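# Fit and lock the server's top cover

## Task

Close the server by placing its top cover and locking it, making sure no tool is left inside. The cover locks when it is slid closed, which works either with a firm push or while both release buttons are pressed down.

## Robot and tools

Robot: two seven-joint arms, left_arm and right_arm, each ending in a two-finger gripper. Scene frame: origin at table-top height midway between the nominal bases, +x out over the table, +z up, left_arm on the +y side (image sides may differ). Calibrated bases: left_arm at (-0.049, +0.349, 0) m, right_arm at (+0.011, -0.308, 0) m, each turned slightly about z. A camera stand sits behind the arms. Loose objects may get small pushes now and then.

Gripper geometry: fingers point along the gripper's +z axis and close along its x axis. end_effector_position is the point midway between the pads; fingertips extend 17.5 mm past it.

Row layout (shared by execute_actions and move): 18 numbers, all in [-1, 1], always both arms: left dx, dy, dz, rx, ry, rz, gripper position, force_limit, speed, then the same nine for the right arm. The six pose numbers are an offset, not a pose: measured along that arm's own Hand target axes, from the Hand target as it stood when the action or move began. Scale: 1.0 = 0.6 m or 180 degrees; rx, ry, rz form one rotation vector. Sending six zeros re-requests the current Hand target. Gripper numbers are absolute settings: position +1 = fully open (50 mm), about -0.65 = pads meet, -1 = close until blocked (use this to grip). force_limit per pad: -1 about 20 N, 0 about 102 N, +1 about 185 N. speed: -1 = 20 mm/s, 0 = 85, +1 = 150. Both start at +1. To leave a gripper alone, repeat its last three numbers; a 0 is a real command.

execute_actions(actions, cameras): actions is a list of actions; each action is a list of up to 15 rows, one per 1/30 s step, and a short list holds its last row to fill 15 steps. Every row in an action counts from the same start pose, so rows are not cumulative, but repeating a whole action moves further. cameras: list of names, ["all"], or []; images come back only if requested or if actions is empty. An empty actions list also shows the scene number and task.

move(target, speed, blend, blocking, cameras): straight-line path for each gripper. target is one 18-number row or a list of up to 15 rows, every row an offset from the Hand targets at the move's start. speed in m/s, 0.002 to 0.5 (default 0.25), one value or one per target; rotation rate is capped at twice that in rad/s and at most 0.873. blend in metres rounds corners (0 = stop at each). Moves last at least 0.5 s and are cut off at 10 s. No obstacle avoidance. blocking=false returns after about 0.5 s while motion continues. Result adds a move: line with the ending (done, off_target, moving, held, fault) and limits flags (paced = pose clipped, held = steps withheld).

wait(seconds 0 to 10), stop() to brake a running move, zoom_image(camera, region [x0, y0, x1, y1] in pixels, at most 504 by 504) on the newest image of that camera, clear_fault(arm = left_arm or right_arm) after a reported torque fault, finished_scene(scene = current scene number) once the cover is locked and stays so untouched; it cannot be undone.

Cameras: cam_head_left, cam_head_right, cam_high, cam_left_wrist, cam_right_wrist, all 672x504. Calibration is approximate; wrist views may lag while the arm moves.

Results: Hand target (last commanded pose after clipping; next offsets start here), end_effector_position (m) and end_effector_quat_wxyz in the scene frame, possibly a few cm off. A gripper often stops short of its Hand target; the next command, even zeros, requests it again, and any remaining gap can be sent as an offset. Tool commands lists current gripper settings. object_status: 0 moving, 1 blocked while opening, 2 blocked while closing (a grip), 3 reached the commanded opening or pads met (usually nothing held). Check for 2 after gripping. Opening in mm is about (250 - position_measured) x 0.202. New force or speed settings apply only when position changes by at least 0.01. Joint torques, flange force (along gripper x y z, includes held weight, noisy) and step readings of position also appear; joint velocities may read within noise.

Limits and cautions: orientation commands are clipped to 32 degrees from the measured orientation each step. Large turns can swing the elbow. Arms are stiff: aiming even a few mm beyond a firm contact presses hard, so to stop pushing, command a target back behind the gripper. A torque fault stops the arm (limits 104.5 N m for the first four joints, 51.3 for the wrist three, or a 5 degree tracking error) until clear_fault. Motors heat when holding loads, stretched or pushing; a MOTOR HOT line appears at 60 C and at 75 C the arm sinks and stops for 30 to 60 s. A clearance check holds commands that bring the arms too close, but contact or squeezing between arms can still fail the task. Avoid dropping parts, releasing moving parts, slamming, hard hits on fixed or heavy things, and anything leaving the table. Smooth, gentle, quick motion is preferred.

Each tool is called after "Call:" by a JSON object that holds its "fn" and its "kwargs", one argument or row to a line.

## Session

Call:
{"fn": "execute_actions", "kwargs": {
  "actions": []
}}

Scene clock: 0.00 s.
left_arm: end_effector_position=(+0.5756, +0.1810, +0.2590) position_measured=3 object_status=3 end_effector_quat_wxyz=(+0.220, +0.111, +0.749, +0.615) | right_arm: end_effector_position=(+0.8260, -0.0475, +0.3386) position_measured=3 object_status=3 end_effector_quat_wxyz=(+0.180, +0.031, +0.781, +0.597)
Joint positions: left_arm=[0.985 1.268 -0.897 0.923 -0.578 1.378 3.616] | right_arm=[0.193 1.283 -0.905 0.361 -0.441 1.141 3.225]
Joint velocities: within noise
Joint torques (N m): no reading
Flange force (N): no reading
Hand target: left_arm +0.5756, +0.1810, +0.2590; +0.220, +0.111, +0.749, +0.615 | right_arm +0.8260, -0.0475, +0.3386; +0.180, +0.031, +0.781, +0.597
Tool commands: left_gripper/position=+1.0 left_gripper/force_limit=+1.0 left_gripper/speed=+1.0 right_gripper/position=+1.0 right_gripper/force_limit=+1.0 right_gripper/speed=+1.0
camera_calibration:
cam_left_wrist: T_world_to_cam=[[-0.891026, 0.427391, -0.153002, 0.476649], [-0.0646058, 0.214223, 0.974646, -0.189872], [0.449332, 0.878319, -0.163267, -0.207806], [0, 0, 0, 1]] pos_world=[0.505814, 0.0194796, 0.224058]
cam_right_wrist: T_world_to_cam=[[-0.928251, 0.283205, -0.241133, 0.86138], [-0.164415, 0.269103, 0.948974, -0.123694], [0.333644, 0.920532, -0.203232, 0.00335723], [0, 0, 0, 1]] pos_world=[0.77812, -0.213751, 0.325772]

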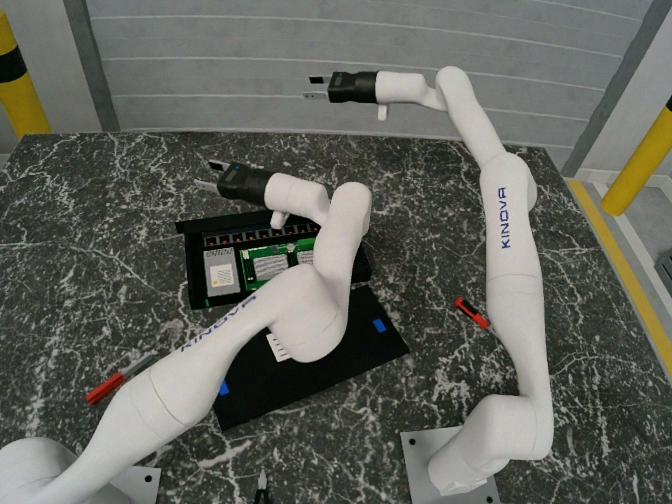

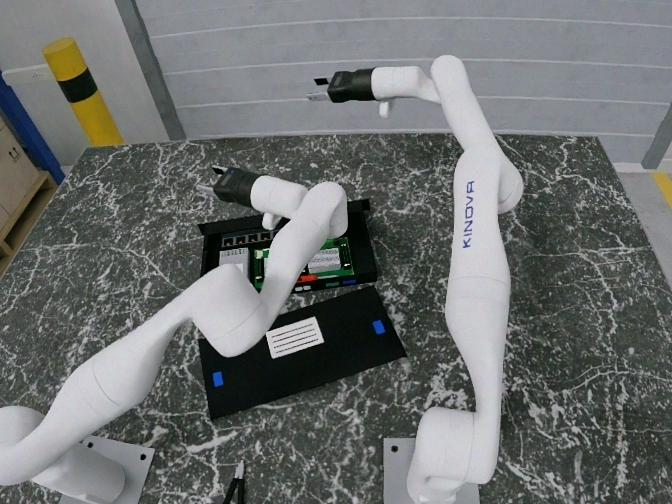

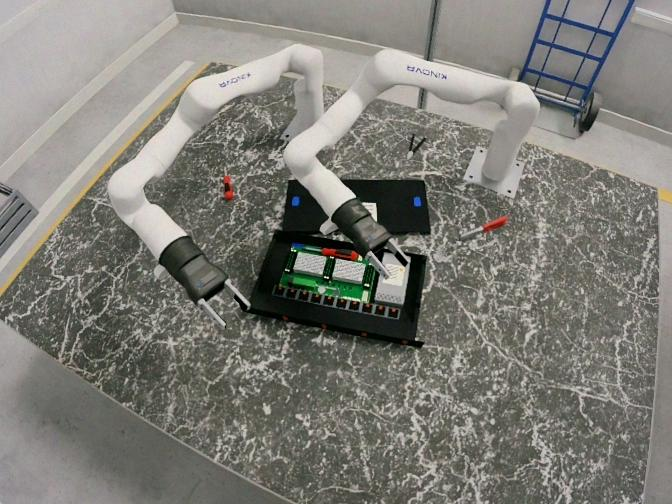

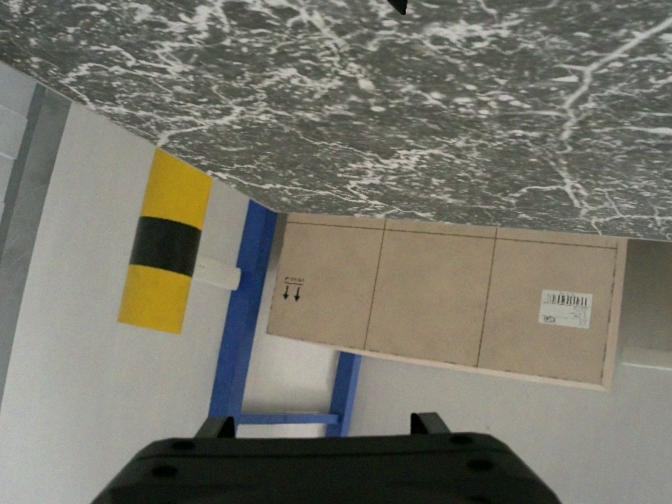

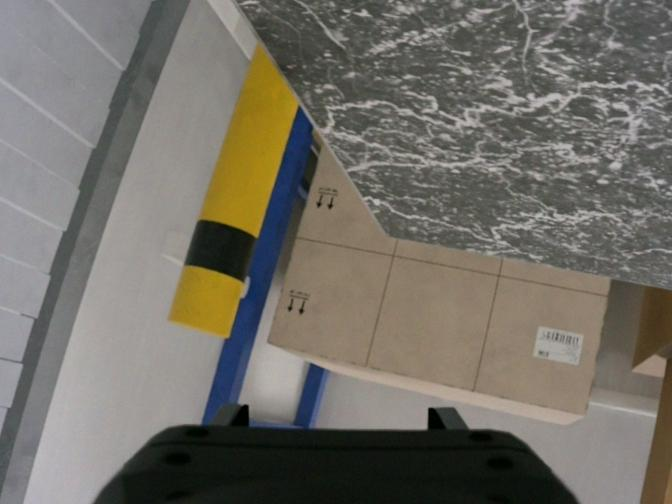

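Call:
{"fn": "move", "kwargs": {
  "target": [
    [0.6128,0.0137,-0.2742,0.3937,0.2411,-0.185,1,1,1, 0.2918,-0.039,-0.3472,0.4108,0.1239,-0.0213,1,1,1],
    [0.6128,0.0137,-0.2742,0.3937,0.2411,-0.185,1,1,1, 0.431,0.021,-0.1703,0.1764,-0.585,0.7654,1,1,1]
  ],
  "speed": 0.42,
  "blend": [0.03, 0],
  "cameras": ["all"]
}}

Call:
{"fn": "zoom_image", "kwargs": {
  "camera": "cam_right_wrist",
  "region": [150, 0, 570, 420]
}}

Call:
{"fn": "zoom_image", "kwargs": {
  "camera": "cam_head_right",
  "region": [180, 180, 420, 440]
}}

Call:
{"fn": "zoom_image", "kwargs": {
  "camera": "cam_high",
  "region": [220, 160, 460, 380]
}}

Scene clock: 28.80 s.
left_arm: end_effector_position=(+0.1750, +0.1993, +0.2202) position_measured=3 object_status=3 end_effector_quat_wxyz=(+0.000, -0.205, +0.979, -0.001) | right_arm: end_effector_position=(+0.5500, -0.0698, +0.3104) position_measured=3 object_status=3 end_effector_quat_wxyz=(+0.000, +1.000, +0.001, +0.000)
Joint positions: left_arm=[1.291 0.012 -0.847 2.075 0.012 1.058 4.05] | right_arm=[-0.492 0.722 0.195 0.732 -0.129 1.695 -0.395]
Joint torques (N m): left_arm=[1.85 -6.27 1.08 -8.14 0.19 0.1 0.31] | right_arm=[0.78 -22.01 0.95 -8.74 0.13 -0.16 -0.03]
Flange force (N): left_arm=[-8.3 -0.3 2.1] | right_arm=[-0.3 -1.4 -2.9]
Hand target: left_arm +0.1750, +0.1993, +0.2202; +0.000, -0.205, +0.979, -0.001 | right_arm +0.5500, -0.0698, +0.3104; +0.000, +1.000, +0.001, +0.000
Off the commanded pose: left_arm 0.000 m, 0 deg | right_arm 0.000 m, 0 deg.
move: done
camera_calibration:
cam_left_wrist: T_world_to_cam=[[-0.930173, -0.366603, 0.0194967, 0.233014], [-0.366902, 0.930141, -0.0148359, -0.0538523], [-0.0126958, -0.0209533, -0.9997, 0.394112], [0, 0, 0, 1]] pos_world=[0.201988, 0.143772, 0.388652]
cam_right_wrist: T_world_to_cam=[[0.999817, -0.00460871, -0.0185402, -0.544978], [-0.00433375, -0.99988, 0.0148437, -0.0229778], [-0.0186064, -0.0147606, -0.999718, 0.485934], [0, 0, 0, 1]] pos_world=[0.55382, -0.018314, 0.476034]

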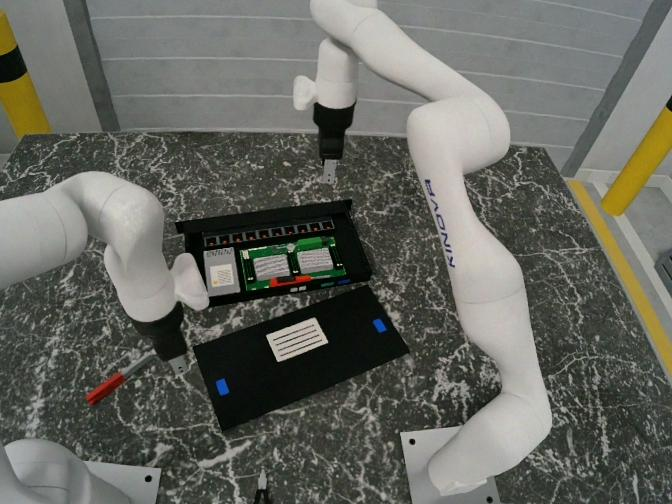

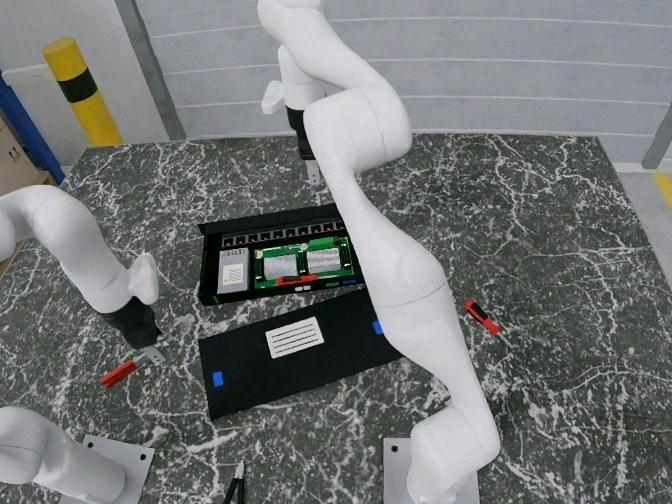

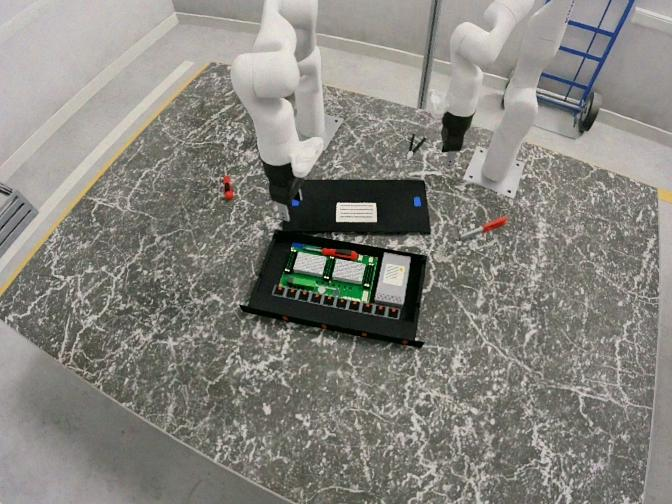

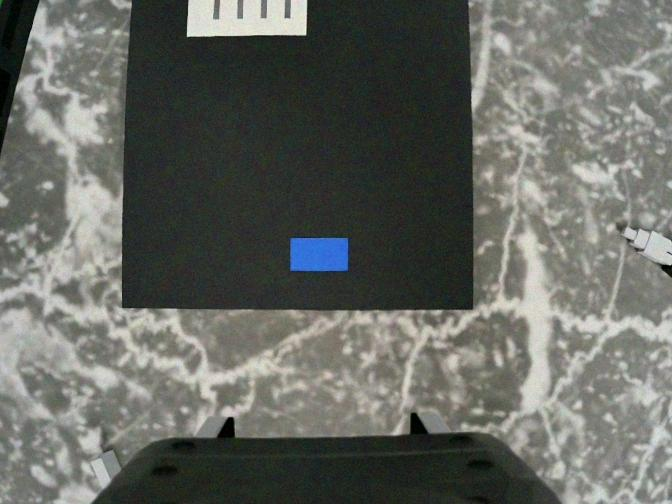

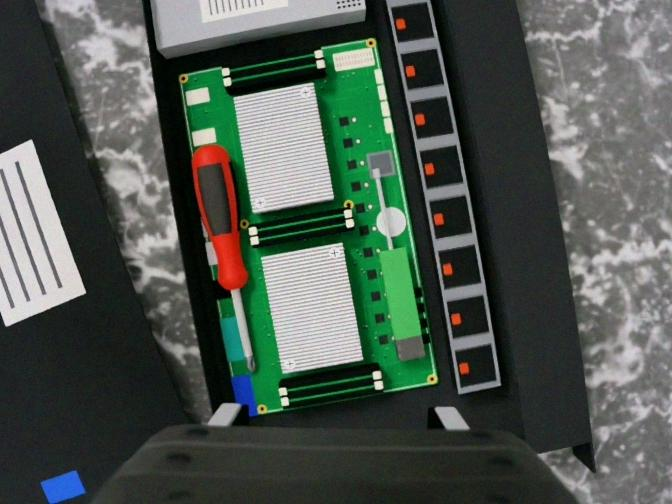

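Scaled by 1.200.

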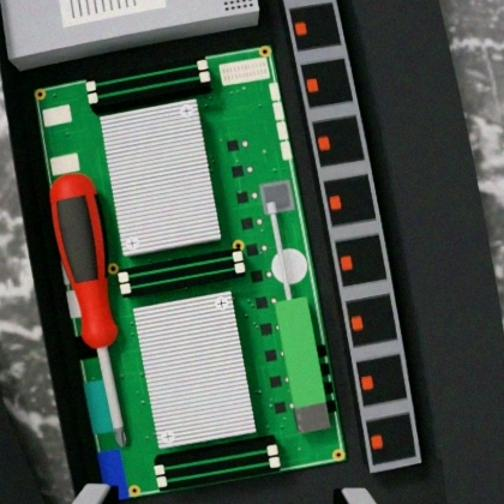

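Scaled by 1.938 from the camera's 672x504 image, which has a finer 960x720 frame.

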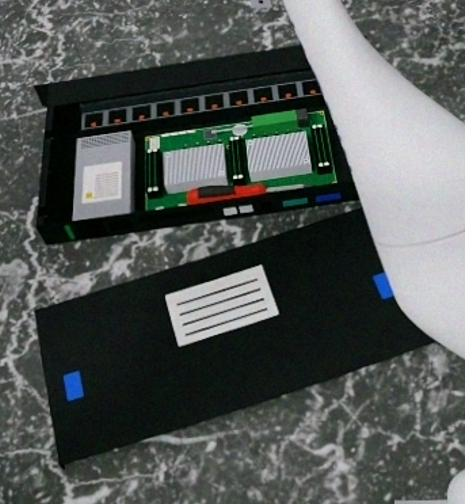

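Scaled by 2.100 from the camera's 672x504 image, which has a finer 960x720 frame.

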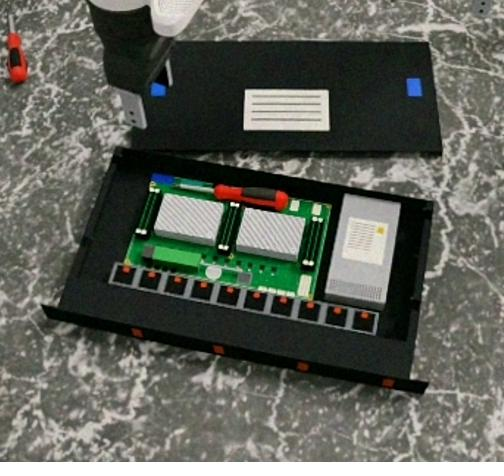

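Call:
{"fn": "move", "kwargs": {
  "target": [-0.029,0.0015,0.267,0,0,0.0133,1,1,1, -0.12,-0.0147,0.35,0,0,-0.06,-0.1,1,1],
  "speed": 0.25,
  "cameras": ["cam_left_wrist","cam_right_wrist"]
}}

Scene clock: 45.10 s.
left_arm: end_effector_position=(+0.1905, +0.2069, +0.0600) position_measured=3 object_status=3 end_effector_quat_wxyz=(+0.000, -0.185, +0.983, -0.001) | right_arm: end_effector_position=(+0.4781, -0.0611, +0.1004) position_measured=167 object_status=3 end_effector_quat_wxyz=(+0.000, +0.995, +0.095, +0.000)
Joint positions: left_arm=[0.922 0.433 -0.68 2.341 0.56 0.523 3.362] | right_arm=[-0.571 0.694 0.123 1.484 -0.095 0.969 -0.267]
Joint torques (N m): left_arm=[1.94 -11.19 -0.55 -3.75 0.15 0.13 0.27] | right_arm=[0.84 -19.98 0.78 -7.13 0.16 -0.2 -0.09]
Flange force (N): left_arm=[-6.7 4.5 2.5] | right_arm=[0.3 -1.7 -3.3]
Hand target: left_arm +0.1905, +0.2069, +0.0600; +0.000, -0.185, +0.983, -0.001 | right_arm +0.4781, -0.0611, +0.1003; +0.000, +0.995, +0.095, +0.000
Off the commanded pose: left_arm 0.000 m, 0 deg | right_arm 0.000 m, 0 deg.
move: done
camera_calibration:
cam_left_wrist: T_world_to_cam=[[-0.944695, -0.327375, 0.0193964, 0.248068], [-0.327674, 0.944673, -0.0149325, -0.0680373], [-0.0134347, -0.0204623, -0.9997, 0.234351], [0, 0, 0, 1]] pos_world=[0.215203, 0.15028, 0.228453]
cam_right_wrist: T_world_to_cam=[[0.982963, 0.182877, -0.0184588, -0.45742], [0.18316, -0.982969, 0.0149985, -0.100013], [-0.0154015, -0.0181239, -0.999717, 0.273056], [0, 0, 0, 1]] pos_world=[0.472151, -0.00970895, 0.266035]
Images, in order (width x height): cam_left_wrist 672x504, cam_right_wrist 672x504.

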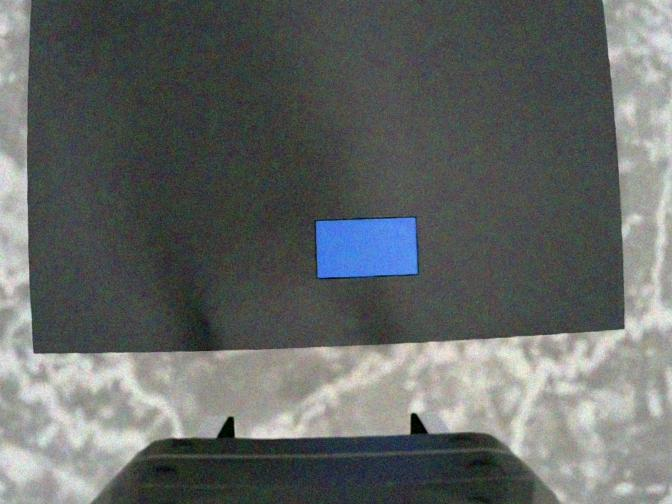

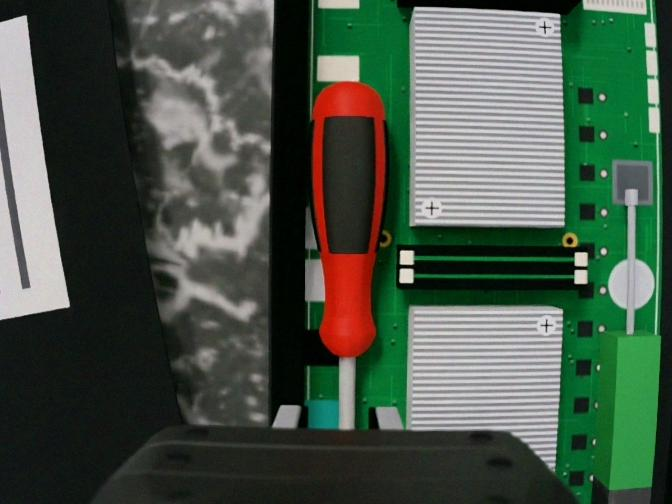

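Call:
{"fn": "move", "kwargs": {
  "target": [
    [0.0027,0,0.06,0,0,0,1,1,1, 0.0043,0,0.114,0,0,0,-0.1,1,1],
    [0.0027,-0.025,0.06,0,0,0,1,1,1, 0.0043,0,0.114,0,0,0,-1,-0.6,-0.7]
  ],
  "speed": [0.1,0.04],
  "cameras": ["cam_left_wrist","cam_right_wrist"]
}}

Scene clock: 56.53 s.
left_arm: end_effector_position=(+0.1944, +0.1923, +0.0240) position_measured=3 object_status=3 end_effector_quat_wxyz=(+0.000, -0.185, +0.983, -0.001) | right_arm: end_effector_position=(+0.4807, -0.0606, +0.0319) position_measured=226 object_status=2 end_effector_quat_wxyz=(+0.000, +0.995, +0.095, +0.000)
Joint positions: left_arm=[0.842 0.54 -0.544 2.345 0.72 0.418 3.259] | right_arm=[-0.561 0.801 0.109 1.531 -0.107 0.814 -0.256]
Joint torques (N m): left_arm=[2.29 -12.85 -0.04 -3.39 0.34 0.09 0.23] | right_arm=[0.75 -20.74 0.83 -6.15 0.12 -0.12 -0.08]
Flange force (N): left_arm=[-6.0 6.7 1.5] | right_arm=[0.7 -1.8 -3.1]
Hand target: left_arm +0.1944, +0.1923, +0.0240; +0.000, -0.185, +0.983, -0.001 | right_arm +0.4807, -0.0606, +0.0319; +0.000, +0.995, +0.095, +0.000
Off the commanded pose: left_arm 0.000 m, 0 deg | right_arm 0.000 m, 0 deg.
move: done
camera_calibration:
cam_left_wrist: T_world_to_cam=[[-0.944666, -0.327461, 0.019397, 0.247676], [-0.32776, 0.944643, -0.0149303, -0.0534825], [-0.0134342, -0.0204617, -0.9997, 0.198115], [0, 0, 0, 1]] pos_world=[0.219103, 0.13568, 0.192453]
cam_right_wrist: T_world_to_cam=[[0.982963, 0.182877, -0.0184588, -0.46133], [0.18316, -0.982969, 0.0149985, -0.0989715], [-0.0154015, -0.0181239, -0.999717, 0.204724], [0, 0, 0, 1]] pos_world=[0.474751, -0.00920895, 0.197635]
Images, in order (width x height): cam_left_wrist 672x504, cam_right_wrist 672x504.

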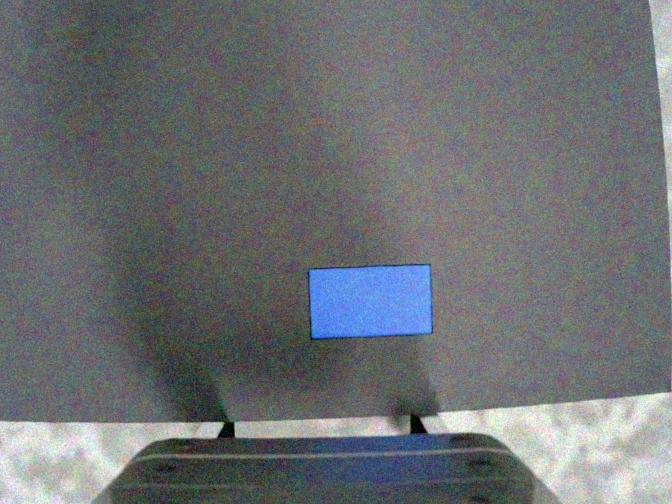

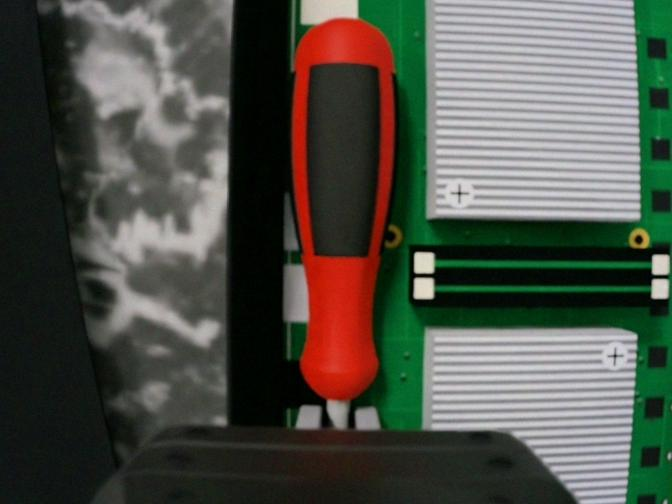

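Call:
{"fn": "move", "kwargs": {
  "target": [
    [0,0,0,0,0,0,1,1,1, 0,0,-0.1833,0,0,0,-1,-0.6,-0.7],
    [0,0,0,0,0,0,1,1,1, 0.1928,0.5792,-0.1833,0,0,0,-1,-0.6,-0.7],
    [0,0,0,0,0,0,1,1,1, 0.1928,0.5792,0.005,0,0,0,-1,-0.6,-0.7]
  ],
  "speed": [0.2,0.3,0.15],
  "blend": [0.02,0.02,0]
}}

Call:
{"fn": "move", "kwargs": {
  "target": [0,0,0,0,0,0,1,1,1, 0,0,0.0085,0,0,0,-1,-0.6,-0.7],
  "speed": 0.04,
  "cameras": ["cam_head_left","cam_high","cam_right_wrist"]
}}

Scene clock: 73.77 s.
left_arm: end_effector_position=(+0.1944, +0.1923, +0.0240) position_measured=3 object_status=3 end_effector_quat_wxyz=(+0.000, -0.185, +0.983, -0.001) | right_arm: end_effector_position=(+0.6600, -0.3799, +0.0289) position_measured=226 object_status=2 end_effector_quat_wxyz=(+0.000, +0.995, +0.095, +0.000)
Joint positions: left_arm=[0.842 0.54 -0.544 2.345 0.72 0.418 3.259] | right_arm=[0.053 1.062 0.141 0.947 -0.136 1.139 0.334]
Joint torques (N m): left_arm=[2.25 -12.95 -0.01 -3.43 0.39 0.1 0.21] | right_arm=[0.74 -26 1.22 -8.03 0.11 -0.1 -0.05]
Flange force (N): left_arm=[-6.0 6.5 1.2] | right_arm=[1.4 -0.8 -2.0]
Hand target: left_arm +0.1944, +0.1923, +0.0240; +0.000, -0.185, +0.983, -0.001 | right_arm +0.6600, -0.3800, +0.0290; +0.000, +0.995, +0.095, +0.000
Off the commanded pose: left_arm 0.000 m, 0 deg | right_arm 0.000 m, 0 deg.
move: done

Scene clock: 74.47 s.
left_arm: end_effector_position=(+0.1944, +0.1923, +0.0240) position_measured=3 object_status=3 end_effector_quat_wxyz=(+0.000, -0.185, +0.983, -0.001) | right_arm: end_effector_position=(+0.6601, -0.3800, +0.0239) position_measured=226 object_status=2 end_effector_quat_wxyz=(+0.000, +0.995, +0.095, +0.000)
Joint positions: left_arm=[0.842 0.54 -0.544 2.345 0.72 0.418 3.259] | right_arm=[0.053 1.068 0.14 0.951 -0.136 1.13 0.334]
Joint torques (N m): left_arm=[2.23 -12.93 -0.02 -3.37 0.35 0.09 0.25] | right_arm=[0.34 -20.31 0.49 -5.97 0.05 -0.6 -0.1]
Flange force (N): left_arm=[-6.1 6.5 1.4] | right_arm=[0.4 -0.5 -11.5]
Hand target: left_arm +0.1944, +0.1923, +0.0240; +0.000, -0.185, +0.983, -0.001 | right_arm +0.6601, -0.3799, +0.0239; +0.000, +0.995, +0.095, +0.000
Off the commanded pose: left_arm 0.000 m, 0 deg | right_arm 0.000 m, 0 deg.
move: done
camera_calibration:
cam_right_wrist: T_world_to_cam=[[0.982963, 0.182877, -0.0184588, -0.57941], [0.18316, -0.982969, 0.0149985, -0.445671], [-0.0154015, -0.0181239, -0.999717, 0.193701], [0, 0, 0, 1]] pos_world=[0.654151, -0.328609, 0.189635]
Images, in order (width x height): cam_head_left 672x504, cam_high 672x504, cam_right_wrist 672x504.

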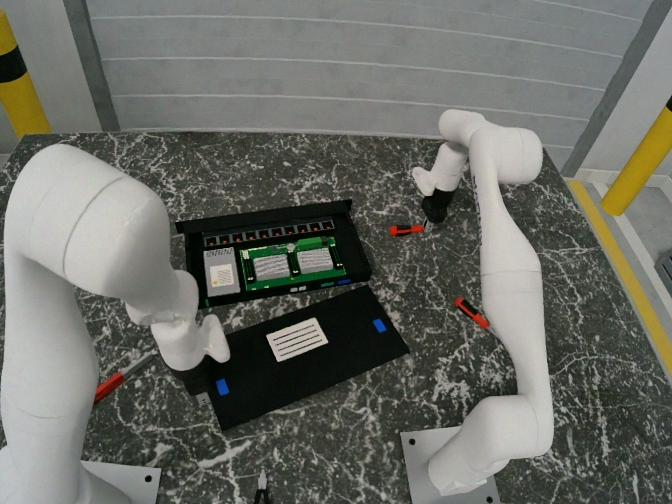

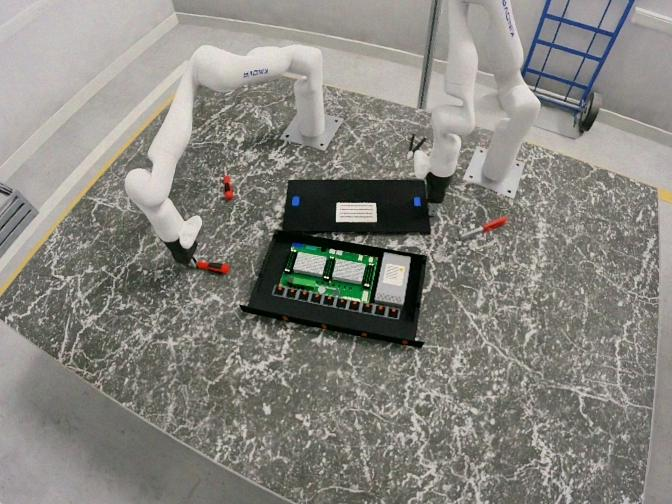

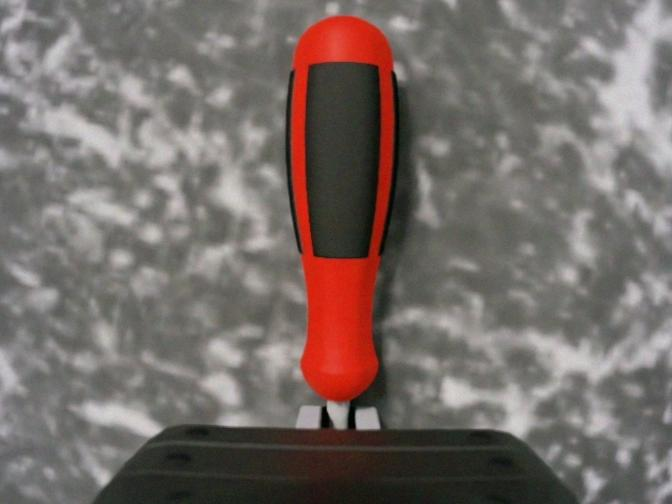

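Call:
{"fn": "move", "kwargs": {
  "target": [
    [0,0,0,0,0,0,1,1,1, 0,0,0,0,0,0,-0.2,-0.6,-0.5],
    [0,0,0,0,0,0,1,1,1, 0,0,-0.1935,0,0,0,-0.2,-0.6,-0.5],
    [0,0,0,0,0,0,1,1,1, -0.0153,-0.5597,-0.18,0,0,0.0033,0.2,-0.6,0.5],
    [0,0,0,0,0,0,1,1,1, -0.0153,-0.5597,-0.1268,0,0,0.0033,0.2,-0.6,0.5]
  ],
  "speed": [0.1,0.25,0.35,0.15],
  "blend": [0,0.02,0.0,0],
  "cameras": ["cam_head_left","cam_right_wrist"]
}}

Scene clock: 86.13 s.
left_arm: end_effector_position=(+0.1944, +0.1923, +0.0240) position_measured=3 object_status=3 end_effector_quat_wxyz=(+0.000, -0.185, +0.983, -0.001) | right_arm: end_effector_position=(+0.5874, -0.0519, +0.1000) position_measured=123 object_status=3 end_effector_quat_wxyz=(+0.000, +0.996, +0.090, +0.000)
Joint positions: left_arm=[0.842 0.54 -0.544 2.345 0.72 0.418 3.259] | right_arm=[-0.485 0.925 0.149 1.006 -0.126 1.218 -0.206]
Joint torques (N m): left_arm=[2.22 -12.98 0 -3.37 0.35 0.11 0.19] | right_arm=[0.77 -24.38 1.16 -8.21 0.13 -0.17 -0.08]
Flange force (N): left_arm=[-5.9 6.2 1.2] | right_arm=[0.6 -1.5 -2.8]
Hand target: left_arm +0.1944, +0.1923, +0.0240; +0.000, -0.185, +0.983, -0.001 | right_arm +0.5874, -0.0519, +0.1000; +0.000, +0.996, +0.090, +0.000
Off the commanded pose: left_arm 0.000 m, 0 deg | right_arm 0.000 m, 0 deg.
move: done
camera_calibration:
cam_right_wrist: T_world_to_cam=[[0.984812, 0.17263, -0.0185302, -0.568156], [0.172913, -0.984824, 0.0149104, -0.105152], [-0.015675, -0.0178881, -0.999717, 0.274672], [0, 0, 0, 1]] pos_world=[0.582015, -0.0005624, 0.265635]
Images, in order (width x height): cam_head_left 672x504, cam_right_wrist 672x504.

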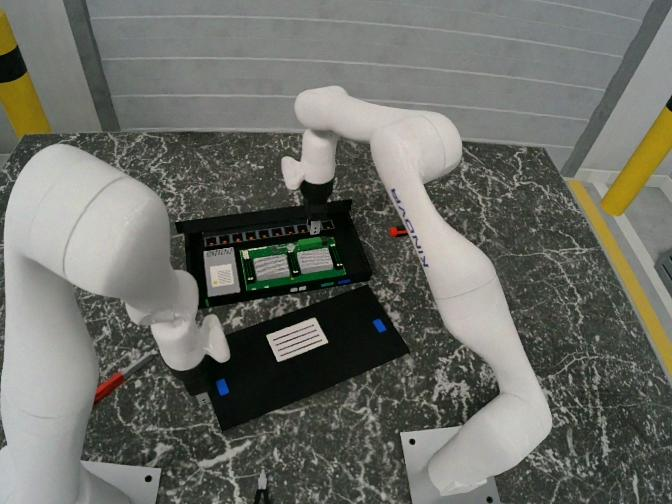

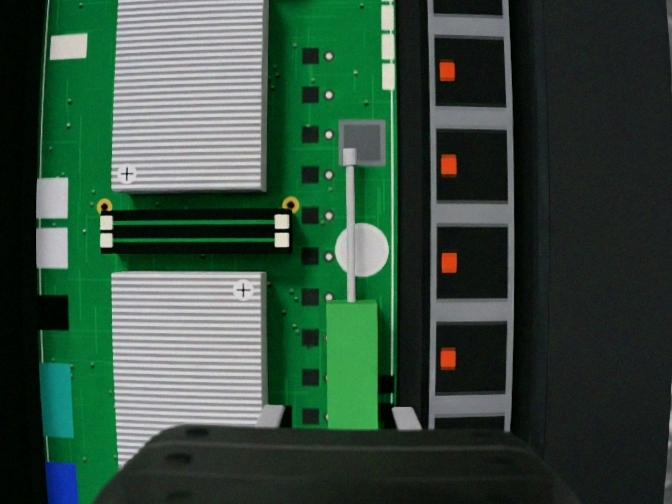

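Call:
{"fn": "move", "kwargs": {
  "target": [
    [0,0,0,0,0,0,1,1,1, 0.0072,-0.03,0,0,0,0,0.2,-0.6,0.5],
    [0,0,0,0,0,0,1,1,1, 0.0072,-0.03,0.1117,0,0,0,0.2,-0.6,0.5]
  ],
  "speed": [0.1,0.08],
  "blend": [0.005,0],
  "cameras": ["cam_right_wrist"]
}}

Scene clock: 97.07 s.
left_arm: end_effector_position=(+0.1944, +0.1923, +0.0240) position_measured=3 object_status=3 end_effector_quat_wxyz=(+0.000, -0.185, +0.983, -0.001) | right_arm: end_effector_position=(+0.5885, -0.0335, +0.0329) position_measured=123 object_status=3 end_effector_quat_wxyz=(+0.000, +0.996, +0.090, +0.000)
Joint positions: left_arm=[0.842 0.54 -0.544 2.345 0.72 0.418 3.259] | right_arm=[-0.506 1.023 0.14 1.024 -0.134 1.103 -0.227]
Joint torques (N m): left_arm=[2.24 -12.97 -0.03 -3.42 0.3 0.13 0.25] | right_arm=[0.74 -25.05 1.16 -7.78 0.15 -0.17 -0.08]
Flange force (N): left_arm=[-5.9 6.7 2.0] | right_arm=[0.7 -1.4 -2.7]
Hand target: left_arm +0.1944, +0.1923, +0.0240; +0.000, -0.185, +0.983, -0.001 | right_arm +0.5885, -0.0335, +0.0330; +0.000, +0.996, +0.090, +0.000
Off the commanded pose: left_arm 0.000 m, 0 deg | right_arm 0.000 m, 0 deg.
move: done
camera_calibration:
cam_right_wrist: T_world_to_cam=[[0.984811, 0.172628, -0.0186459, -0.573652], [0.172914, -0.984823, 0.0149916, -0.0861395], [-0.015775, -0.0179881, -0.999714, 0.207999], [0, 0, 0, 1]] pos_world=[0.583115, 0.0179376, 0.198534]
Images, in order (width x height): cam_right_wrist 672x504.

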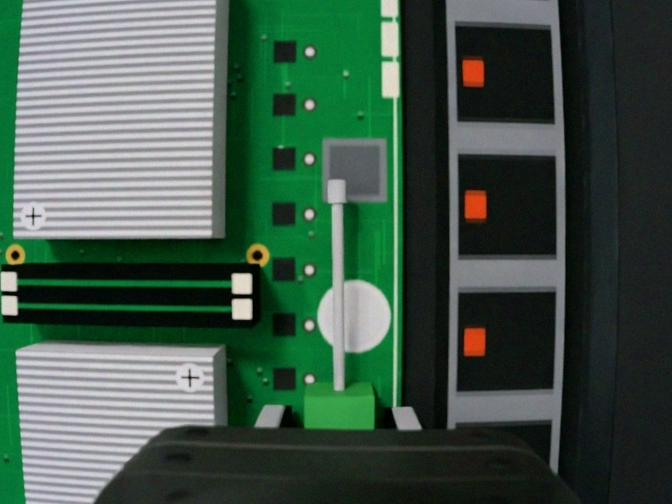

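Call:
{"fn": "move", "kwargs": {
  "target": [
    [0,0,0,0,0,0,1,1,1, 0,0,0,0,0,0,-1,-0.6,-0.5],
    [0,0,0,0,0,0,1,1,1, 0,0,-0.1833,0,0,0,-1,-0.6,-0.5],
    [0,0,0,0,0,0,1,1,1, -0.1307,0.5463,-0.1833,0,0,0,-1,-0.6,-0.5],
    [0,0,0,0,0,0,1,1,1, -0.1307,0.5463,0.0115,0,0,0,-1,-0.6,-0.5]
  ],
  "speed": [0.1,0.2,0.3,0.15],
  "blend": [0,0.02,0.02,0],
  "cameras": ["cam_right_wrist","cam_head_left"]
}}

Call:
{"fn": "move", "kwargs": {
  "target": [0,0,0,0,0,0,1,1,1, 0,0,0.0048,0,0,0,-1,-0.6,-0.5],
  "speed": 0.03
}}

Scene clock: 107.73 s.
left_arm: end_effector_position=(+0.1944, +0.1923, +0.0240) position_measured=3 object_status=3 end_effector_quat_wxyz=(+0.000, -0.185, +0.983, -0.001) | right_arm: end_effector_position=(+0.5700, -0.3700, +0.0260) position_measured=164 object_status=2 end_effector_quat_wxyz=(+0.000, +0.996, +0.090, +0.000)
Joint positions: left_arm=[0.842 0.54 -0.544 2.345 0.72 0.418 3.259] | right_arm=[0.024 0.869 0.142 1.404 -0.141 0.877 0.35]
Joint torques (N m): left_arm=[2.28 -12.97 0 -3.4 0.36 0.1 0.23] | right_arm=[0.82 -22.12 1.18 -6.56 0.16 -0.12 -0.09]
Flange force (N): left_arm=[-6.1 6.6 1.6] | right_arm=[1.5 -1.2 -2.8]
Hand target: left_arm +0.1944, +0.1923, +0.0240; +0.000, -0.185, +0.983, -0.001 | right_arm +0.5701, -0.3700, +0.0260; +0.000, +0.996, +0.090, +0.000
Off the commanded pose: left_arm 0.000 m, 0 deg | right_arm 0.000 m, 0 deg.
move: done
camera_calibration:
cam_right_wrist: T_world_to_cam=[[0.984812, 0.17263, -0.0185302, -0.497495], [0.172913, -0.984824, 0.0149104, -0.414215], [-0.015675, -0.0178881, -0.999717, 0.194732], [0, 0, 0, 1]] pos_world=[0.564615, -0.318562, 0.191635]
Images, in order (width x height): cam_head_left 672x504, cam_right_wrist 672x504.

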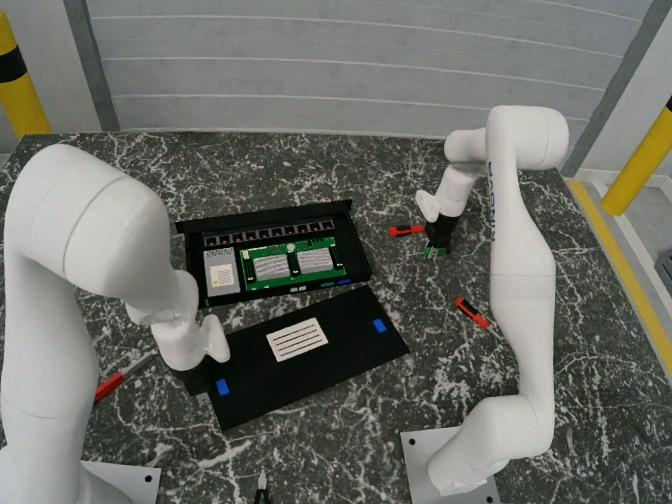

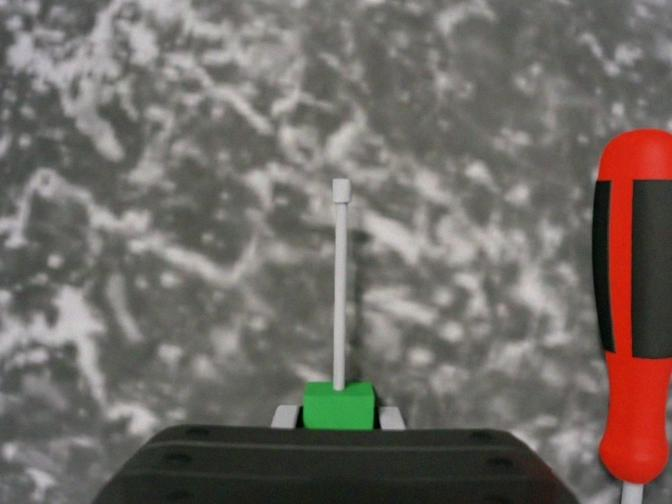

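Scene clock: 108.43 s.
left_arm: end_effector_position=(+0.1944, +0.1923, +0.0240) position_measured=3 object_status=3 end_effector_quat_wxyz=(+0.000, -0.185, +0.983, -0.001) | right_arm: end_effector_position=(+0.5701, -0.3700, +0.0232) position_measured=164 object_status=2 end_effector_quat_wxyz=(+0.000, +0.996, +0.090, +0.000)
Joint positions: left_arm=[0.842 0.54 -0.544 2.345 0.72 0.418 3.259] | right_arm=[0.024 0.874 0.141 1.406 -0.141 0.871 0.351]
Joint torques (N m): left_arm=[2.3 -12.94 -0.01 -3.39 0.35 0.11 0.22] | right_arm=[0.96 -10.79 0.55 -6.53 0.01 -3.91 -0.01]
Flange force (N): left_arm=[-6.1 6.6 1.6] | right_arm=[-9.5 -4.8 -28.4]
Hand target: left_arm +0.1944, +0.1923, +0.0240; +0.000, -0.185, +0.983, -0.001 | right_arm +0.5700, -0.3700, +0.0231; +0.000, +0.996, +0.090, +0.000
Off the commanded pose: left_arm 0.000 m, 0 deg | right_arm 0.000 m, 0 deg.
move: done

Call:
{"fn": "move", "kwargs": {
  "target": [
    [0,0,0,0,0,0,1,1,1, 0,0,-0.0012,0,0,0,-1,-0.6,-0.5],
    [0,0,0,0,0,0,1,1,1, 0,0,-0.0013,0,0,0,0.5,-0.6,-0.6],
    [0,0,0,0,0,0,1,1,1, 0,0,-0.16,0,0,0,0.5,-0.6,-0.6],
    [0,0,0,0,0,0,1,1,1, -0.2887,-0.2202,-0.127,0,0,-0.0606,1,-0.6,1]
  ],
  "speed": [0.05,0.05,0.2,0.3],
  "blend": [0,0,0.03,0],
  "cameras": ["cam_head_left","cam_high","cam_right_wrist"]
}}

Scene clock: 117.60 s.
left_arm: end_effector_position=(+0.1944, +0.1923, +0.0240) position_measured=3 object_status=3 end_effector_quat_wxyz=(+0.000, -0.185, +0.983, -0.001) | right_arm: end_effector_position=(+0.3759, -0.2710, +0.0992) position_measured=3 object_status=3 end_effector_quat_wxyz=(+0.000, +0.983, +0.184, +0.000)
Joint positions: left_arm=[0.842 0.54 -0.544 2.345 0.72 0.418 3.259] | right_arm=[-0.209 0.404 0.099 2.048 -0.061 0.691 0.264]
Joint torques (N m): left_arm=[2.23 -12.96 0.02 -3.4 0.41 0.14 0.21] | right_arm=[0.76 -13.09 0.24 -5.37 0.15 -0.12 -0.08]
Flange force (N): left_arm=[-6.0 6.4 1.1] | right_arm=[0.7 -1.7 -4.2]
Hand target: left_arm +0.1944, +0.1923, +0.0240; +0.000, -0.185, +0.983, -0.001 | right_arm +0.3759, -0.2710, +0.0992; +0.000, +0.983, +0.184, +0.000
Off the commanded pose: left_arm 0.000 m, 0 deg | right_arm 0.000 m, 0 deg.
move: done
camera_calibration:
cam_right_wrist: T_world_to_cam=[[0.934332, 0.355925, -0.0184837, -0.253434], [0.356205, -0.934287, 0.0150404, -0.339505], [-0.0119158, -0.0206367, -0.999716, 0.264589], [0, 0, 0, 1]] pos_world=[0.360878, -0.221532, 0.264935]
Images, in order (width x height): cam_head_left 672x504, cam_high 672x504, cam_right_wrist 672x504.

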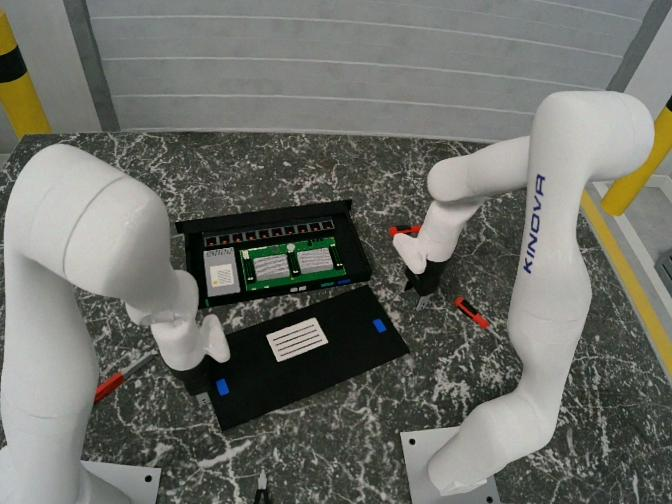

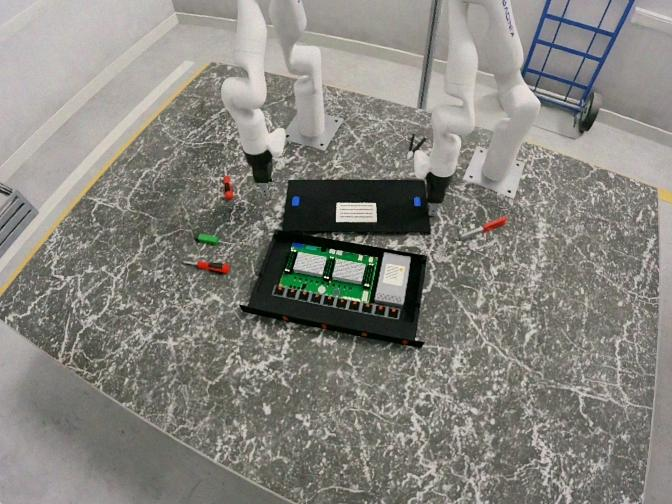

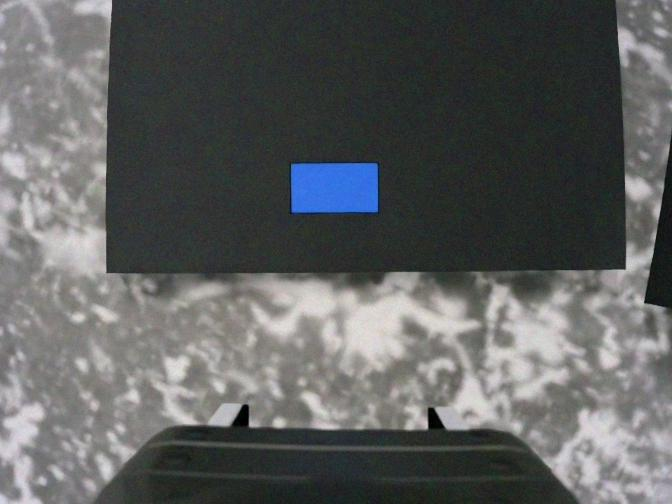

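Call:
{"fn": "move", "kwargs": {
  "target": [
    [0,0,0.0025,0,0,0,1,1,1, 0.0158,0,0.127,0,0,0,1,-0.6,1],
    [0,0,0.0025,0,0,0,1,1,1, 0.0158,-0.0525,0.127,0,0,0,1,-0.6,1]
  ],
  "speed": [0.12,0.04],
  "cameras": ["cam_left_wrist","cam_right_wrist"]
}}

Scene clock: 124.80 s.
left_arm: end_effector_position=(+0.1944, +0.1923, +0.0225) position_measured=3 object_status=3 end_effector_quat_wxyz=(+0.000, -0.185, +0.983, -0.001) | right_arm: end_effector_position=(+0.3734, -0.2382, +0.0230) position_measured=3 object_status=3 end_effector_quat_wxyz=(+0.000, +0.983, +0.184, +0.000)
Joint positions: left_arm=[0.837 0.543 -0.538 2.347 0.726 0.413 3.253] | right_arm=[-0.28 0.582 0.079 2.111 -0.1 0.451 0.211]
Joint torques (N m): left_arm=[1.84 -12.56 -0.55 -2.55 0.17 0.14 0.32] | right_arm=[0.83 -14.52 0.41 -3.4 0.17 -0.15 -0.03]
Flange force (N): left_arm=[-5.8 4.9 2.1] | right_arm=[1.8 -2.4 -4.4]
Hand target: left_arm +0.1944, +0.1923, +0.0225; +0.000, -0.185, +0.983, -0.001 | right_arm +0.3734, -0.2382, +0.0230; +0.000, +0.983, +0.184, +0.000
Off the commanded pose: left_arm 0.000 m, 0 deg | right_arm 0.000 m, 0 deg.
move: done
camera_calibration:
cam_left_wrist: T_world_to_cam=[[-0.944696, -0.327373, 0.0193963, 0.2477], [-0.327671, 0.944674, -0.0149326, -0.0535277], [-0.0134347, -0.0204623, -0.9997, 0.196616], [0, 0, 0, 1]] pos_world=[0.219103, 0.13568, 0.190953]
cam_right_wrist: T_world_to_cam=[[0.934365, 0.355838, -0.0184828, -0.264209], [0.356119, -0.93432, 0.0150408, -0.3068], [-0.0119167, -0.0206357, -0.999716, 0.189058], [0, 0, 0, 1]] pos_world=[0.358378, -0.188732, 0.188735]
Images, in order (width x height): cam_left_wrist 672x504, cam_right_wrist 672x504.

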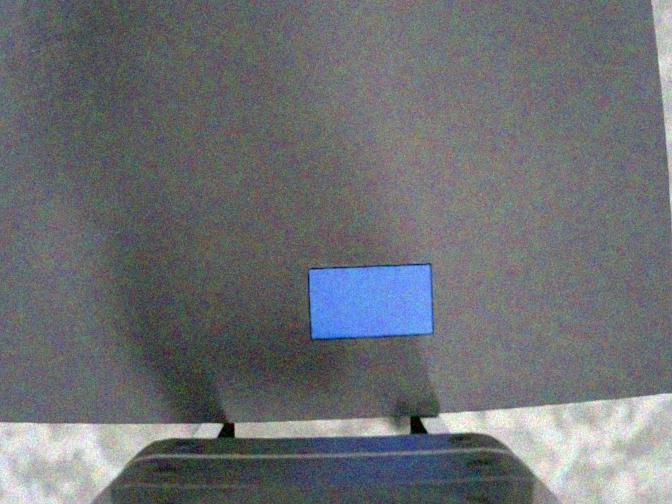

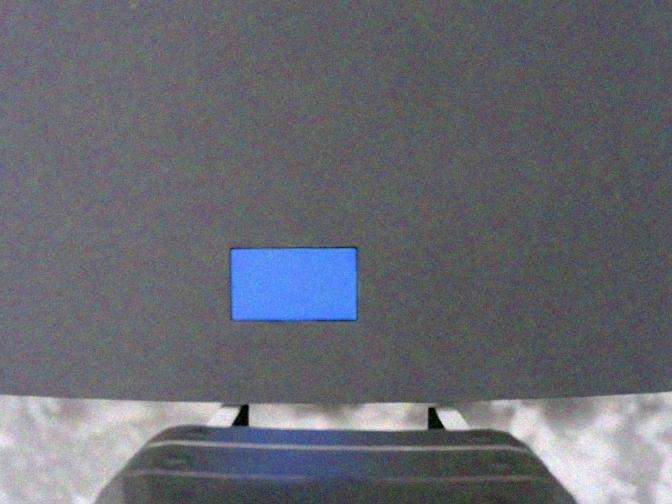

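Call:
{"fn": "move", "kwargs": {
  "target": [0,-0.0008,0,0,0,0,1,1,1, 0,-0.0035,0,0,0,0,1,-0.6,1],
  "speed": 0.02
}}

Call:
{"fn": "move", "kwargs": {
  "target": [0,-0.0013,0,0,0,0,1,1,1, 0,-0.0013,0,0,0,0,1,-0.6,1],
  "speed": 0.02
}}

Scene clock: 129.50 s.
left_arm: end_effector_position=(+0.1946, +0.1919, +0.0225) position_measured=3 object_status=3 end_effector_quat_wxyz=(+0.000, -0.185, +0.983, -0.001) | right_arm: end_effector_position=(+0.3726, -0.2363, +0.0230) position_measured=3 object_status=3 end_effector_quat_wxyz=(+0.000, +0.983, +0.184, +0.000)
Joint positions: left_arm=[0.838 0.544 -0.538 2.345 0.726 0.414 3.254] | right_arm=[-0.286 0.582 0.079 2.113 -0.1 0.45 0.205]
Joint torques (N m): left_arm=[2.1 -13.13 -0.18 -3.22 0.31 0.09 0.28] | right_arm=[0.79 -14.41 0.4 -3.37 0.13 -0.12 -0.08]
Flange force (N): left_arm=[-5.9 6.0 2.3] | right_arm=[1.6 -2.1 -4.5]
Hand target: left_arm +0.1946, +0.1919, +0.0225; +0.000, -0.185, +0.983, -0.001 | right_arm +0.3726, -0.2363, +0.0230; +0.000, +0.983, +0.184, +0.000
Off the commanded pose: left_arm 0.000 m, 0 deg | right_arm 0.000 m, 0 deg.
move: done

Scene clock: 130.20 s.
left_arm: end_effector_position=(+0.1948, +0.1912, +0.0225) position_measured=3 object_status=3 end_effector_quat_wxyz=(+0.000, -0.185, +0.983, -0.001) | right_arm: end_effector_position=(+0.3724, -0.2356, +0.0230) position_measured=3 object_status=3 end_effector_quat_wxyz=(+0.000, +0.983, +0.184, +0.000)
Joint positions: left_arm=[0.84 0.545 -0.539 2.343 0.725 0.415 3.257] | right_arm=[-0.289 0.581 0.08 2.113 -0.101 0.45 0.204]
Joint torques (N m): left_arm=[4.7 -14.59 3.09 -8.29 1.57 -0.12 -0.2] | right_arm=[-3.19 -14.46 -4.92 -3.16 -2.02 0.33 -0.51]
Flange force (N): left_arm=[-6.1 18.2 -3.8] | right_arm=[0.8 9.8 -4.9]
Hand target: left_arm +0.1949, +0.1912, +0.0225; +0.000, -0.185, +0.983, -0.001 | right_arm +0.3724, -0.2355, +0.0230; +0.000, +0.983, +0.184, +0.000
Off the commanded pose: left_arm 0.000 m, 0 deg | right_arm 0.000 m, 0 deg.
move: done

Call:
{"fn": "move", "kwargs": {
  "target": [
    [0,-0.002,0,0,0,0,1,1,1, 0,-0.002,0,0,0,0,1,-0.6,1],
    [0,-0.002,-0.0167,0,0,0,1,1,1, 0,-0.002,-0.0167,0,0,0,1,-0.6,1]
  ],
  "speed": [0.02,0.03],
  "cameras": ["cam_left_wrist","cam_right_wrist"]
}}

Scene clock: 133.83 s.
left_arm: end_effector_position=(+0.1953, +0.1900, +0.0326) position_measured=3 object_status=3 end_effector_quat_wxyz=(+0.000, -0.185, +0.983, -0.001) | right_arm: end_effector_position=(+0.3719, -0.2344, +0.0330) position_measured=3 object_status=3 end_effector_quat_wxyz=(+0.000, +0.983, +0.184, +0.000)
Joint positions: left_arm=[0.878 0.522 -0.583 2.331 0.68 0.454 3.302] | right_arm=[-0.296 0.557 0.085 2.107 -0.098 0.481 0.198]
Joint torques (N m): left_arm=[9.65 -21.1 8.29 -17.23 4.02 -0.26 -0.81] | right_arm=[-10.28 -16.15 -14.17 -4.51 -6.19 0.78 -1.24]
Flange force (N): left_arm=[-10.1 38.0 3.5] | right_arm=[-2.6 30.7 -1.5]
Hand target: left_arm +0.1953, +0.1900, +0.0326; +0.000, -0.185, +0.983, -0.001 | right_arm +0.3719, -0.2344, +0.0331; +0.000, +0.983, +0.184, +0.000
Off the commanded pose: left_arm 0.000 m, 0 deg | right_arm 0.000 m, 0 deg.
move: done
camera_calibration:
cam_left_wrist: T_world_to_cam=[[-0.944696, -0.327373, 0.0193963, 0.247603], [-0.327671, 0.944674, -0.0149326, -0.0509108], [-0.0134347, -0.0204623, -0.9997, 0.206578], [0, 0, 0, 1]] pos_world=[0.220003, 0.13338, 0.200953]
cam_right_wrist: T_world_to_cam=[[0.93433, 0.355924, -0.0185772, -0.263928], [0.356206, -0.934287, 0.0150048, -0.302883], [-0.0120158, -0.0206367, -0.999715, 0.19915], [0, 0, 0, 1]] pos_world=[0.356878, -0.184932, 0.198735]
Images, in order (width x height): cam_left_wrist 672x504, cam_right_wrist 672x504.

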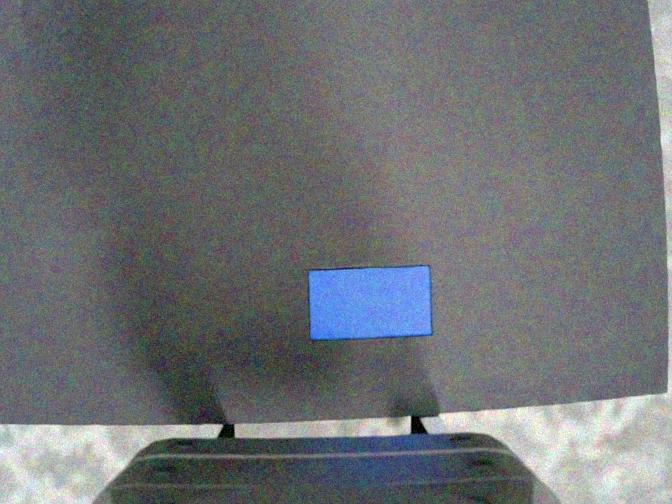

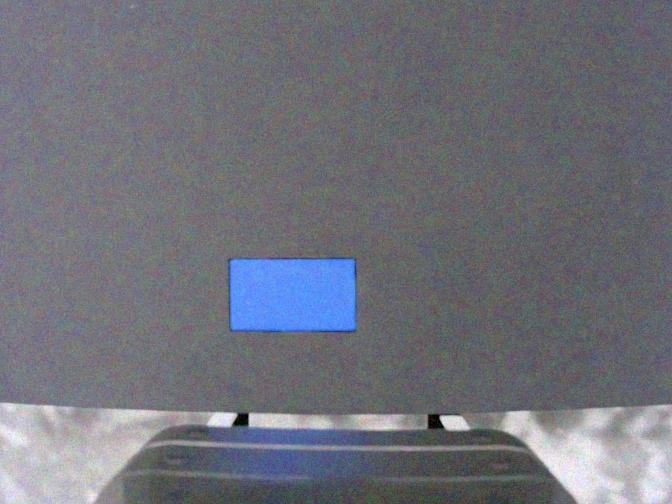

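Call:
{"fn": "move", "kwargs": {
  "target": [
    [0,-0.0007,-0.1123,0,0,0,1,1,1, 0,-0.0007,-0.1123,0,0,0,1,-0.6,1]
  ],
  "speed": 0.06
}}

Call:
{"fn": "move", "kwargs": {
  "target": [-0.226,-0.0355,0,0,0,0.0289,1,1,1, 0.1568,0.0328,0,0,0,0.0289,1,-0.6,1],
  "speed": 0.07
}}

Scene clock: 156.83 s.
left_arm: end_effector_position=(+0.1955, +0.1897, +0.0999) position_measured=3 object_status=3 end_effector_quat_wxyz=(+0.000, -0.185, +0.983, -0.001) | right_arm: end_effector_position=(+0.3717, -0.2341, +0.1004) position_measured=3 object_status=3 end_effector_quat_wxyz=(+0.000, +0.983, +0.184, +0.000)
Joint positions: left_arm=[1.072 0.358 -0.792 2.248 0.411 0.678 3.557] | right_arm=[-0.322 0.404 0.115 2.043 -0.07 0.697 0.172]
Joint torques (N m): left_arm=[10.8 -18.38 8.87 -20.66 6.87 -3.64 -1] | right_arm=[-11.98 -15.07 -14.99 -6.41 -9.45 0.53 -1.41]
Flange force (N): left_arm=[-11.3 42.0 4.3] | right_arm=[-4.2 36.3 -1.4]
Hand target: left_arm +0.1955, +0.1897, +0.0999; +0.000, -0.185, +0.983, -0.001 | right_arm +0.3717, -0.2340, +0.1004; +0.000, +0.983, +0.184, +0.000
Off the commanded pose: left_arm 0.000 m, 0 deg | right_arm 0.000 m, 0 deg.
move: done

Scene clock: 159.10 s.
left_arm: end_effector_position=(+0.3296, +0.2192, +0.0998) position_measured=3 object_status=3 end_effector_quat_wxyz=(+0.000, -0.140, +0.990, -0.001) | right_arm: end_effector_position=(+0.4665, -0.2183, +0.1005) position_measured=3 object_status=3 end_effector_quat_wxyz=(+0.000, +0.990, +0.139, +0.000)
Joint positions: left_arm=[0.709 0.548 -0.704 1.919 0.47 0.844 3.237] | right_arm=[-0.305 0.574 0.139 1.725 -0.1 0.849 0.122]
Joint torques (N m): left_arm=[14.16 -21.03 11.06 -14.3 7.29 0.44 -0.73] | right_arm=[-12.61 -19.81 -14.35 -8.89 -8.76 -0.08 -1.15]
Flange force (N): left_arm=[-8.0 35.5 2.4] | right_arm=[-3.7 29.3 -0.3]
Hand target: left_arm +0.3296, +0.2192, +0.0998; +0.000, -0.140, +0.990, -0.001 | right_arm +0.4665, -0.2183, +0.1005; +0.000, +0.990, +0.139, +0.000
Off the commanded pose: left_arm 0.000 m, 0 deg | right_arm 0.000 m, 0 deg.
move: done


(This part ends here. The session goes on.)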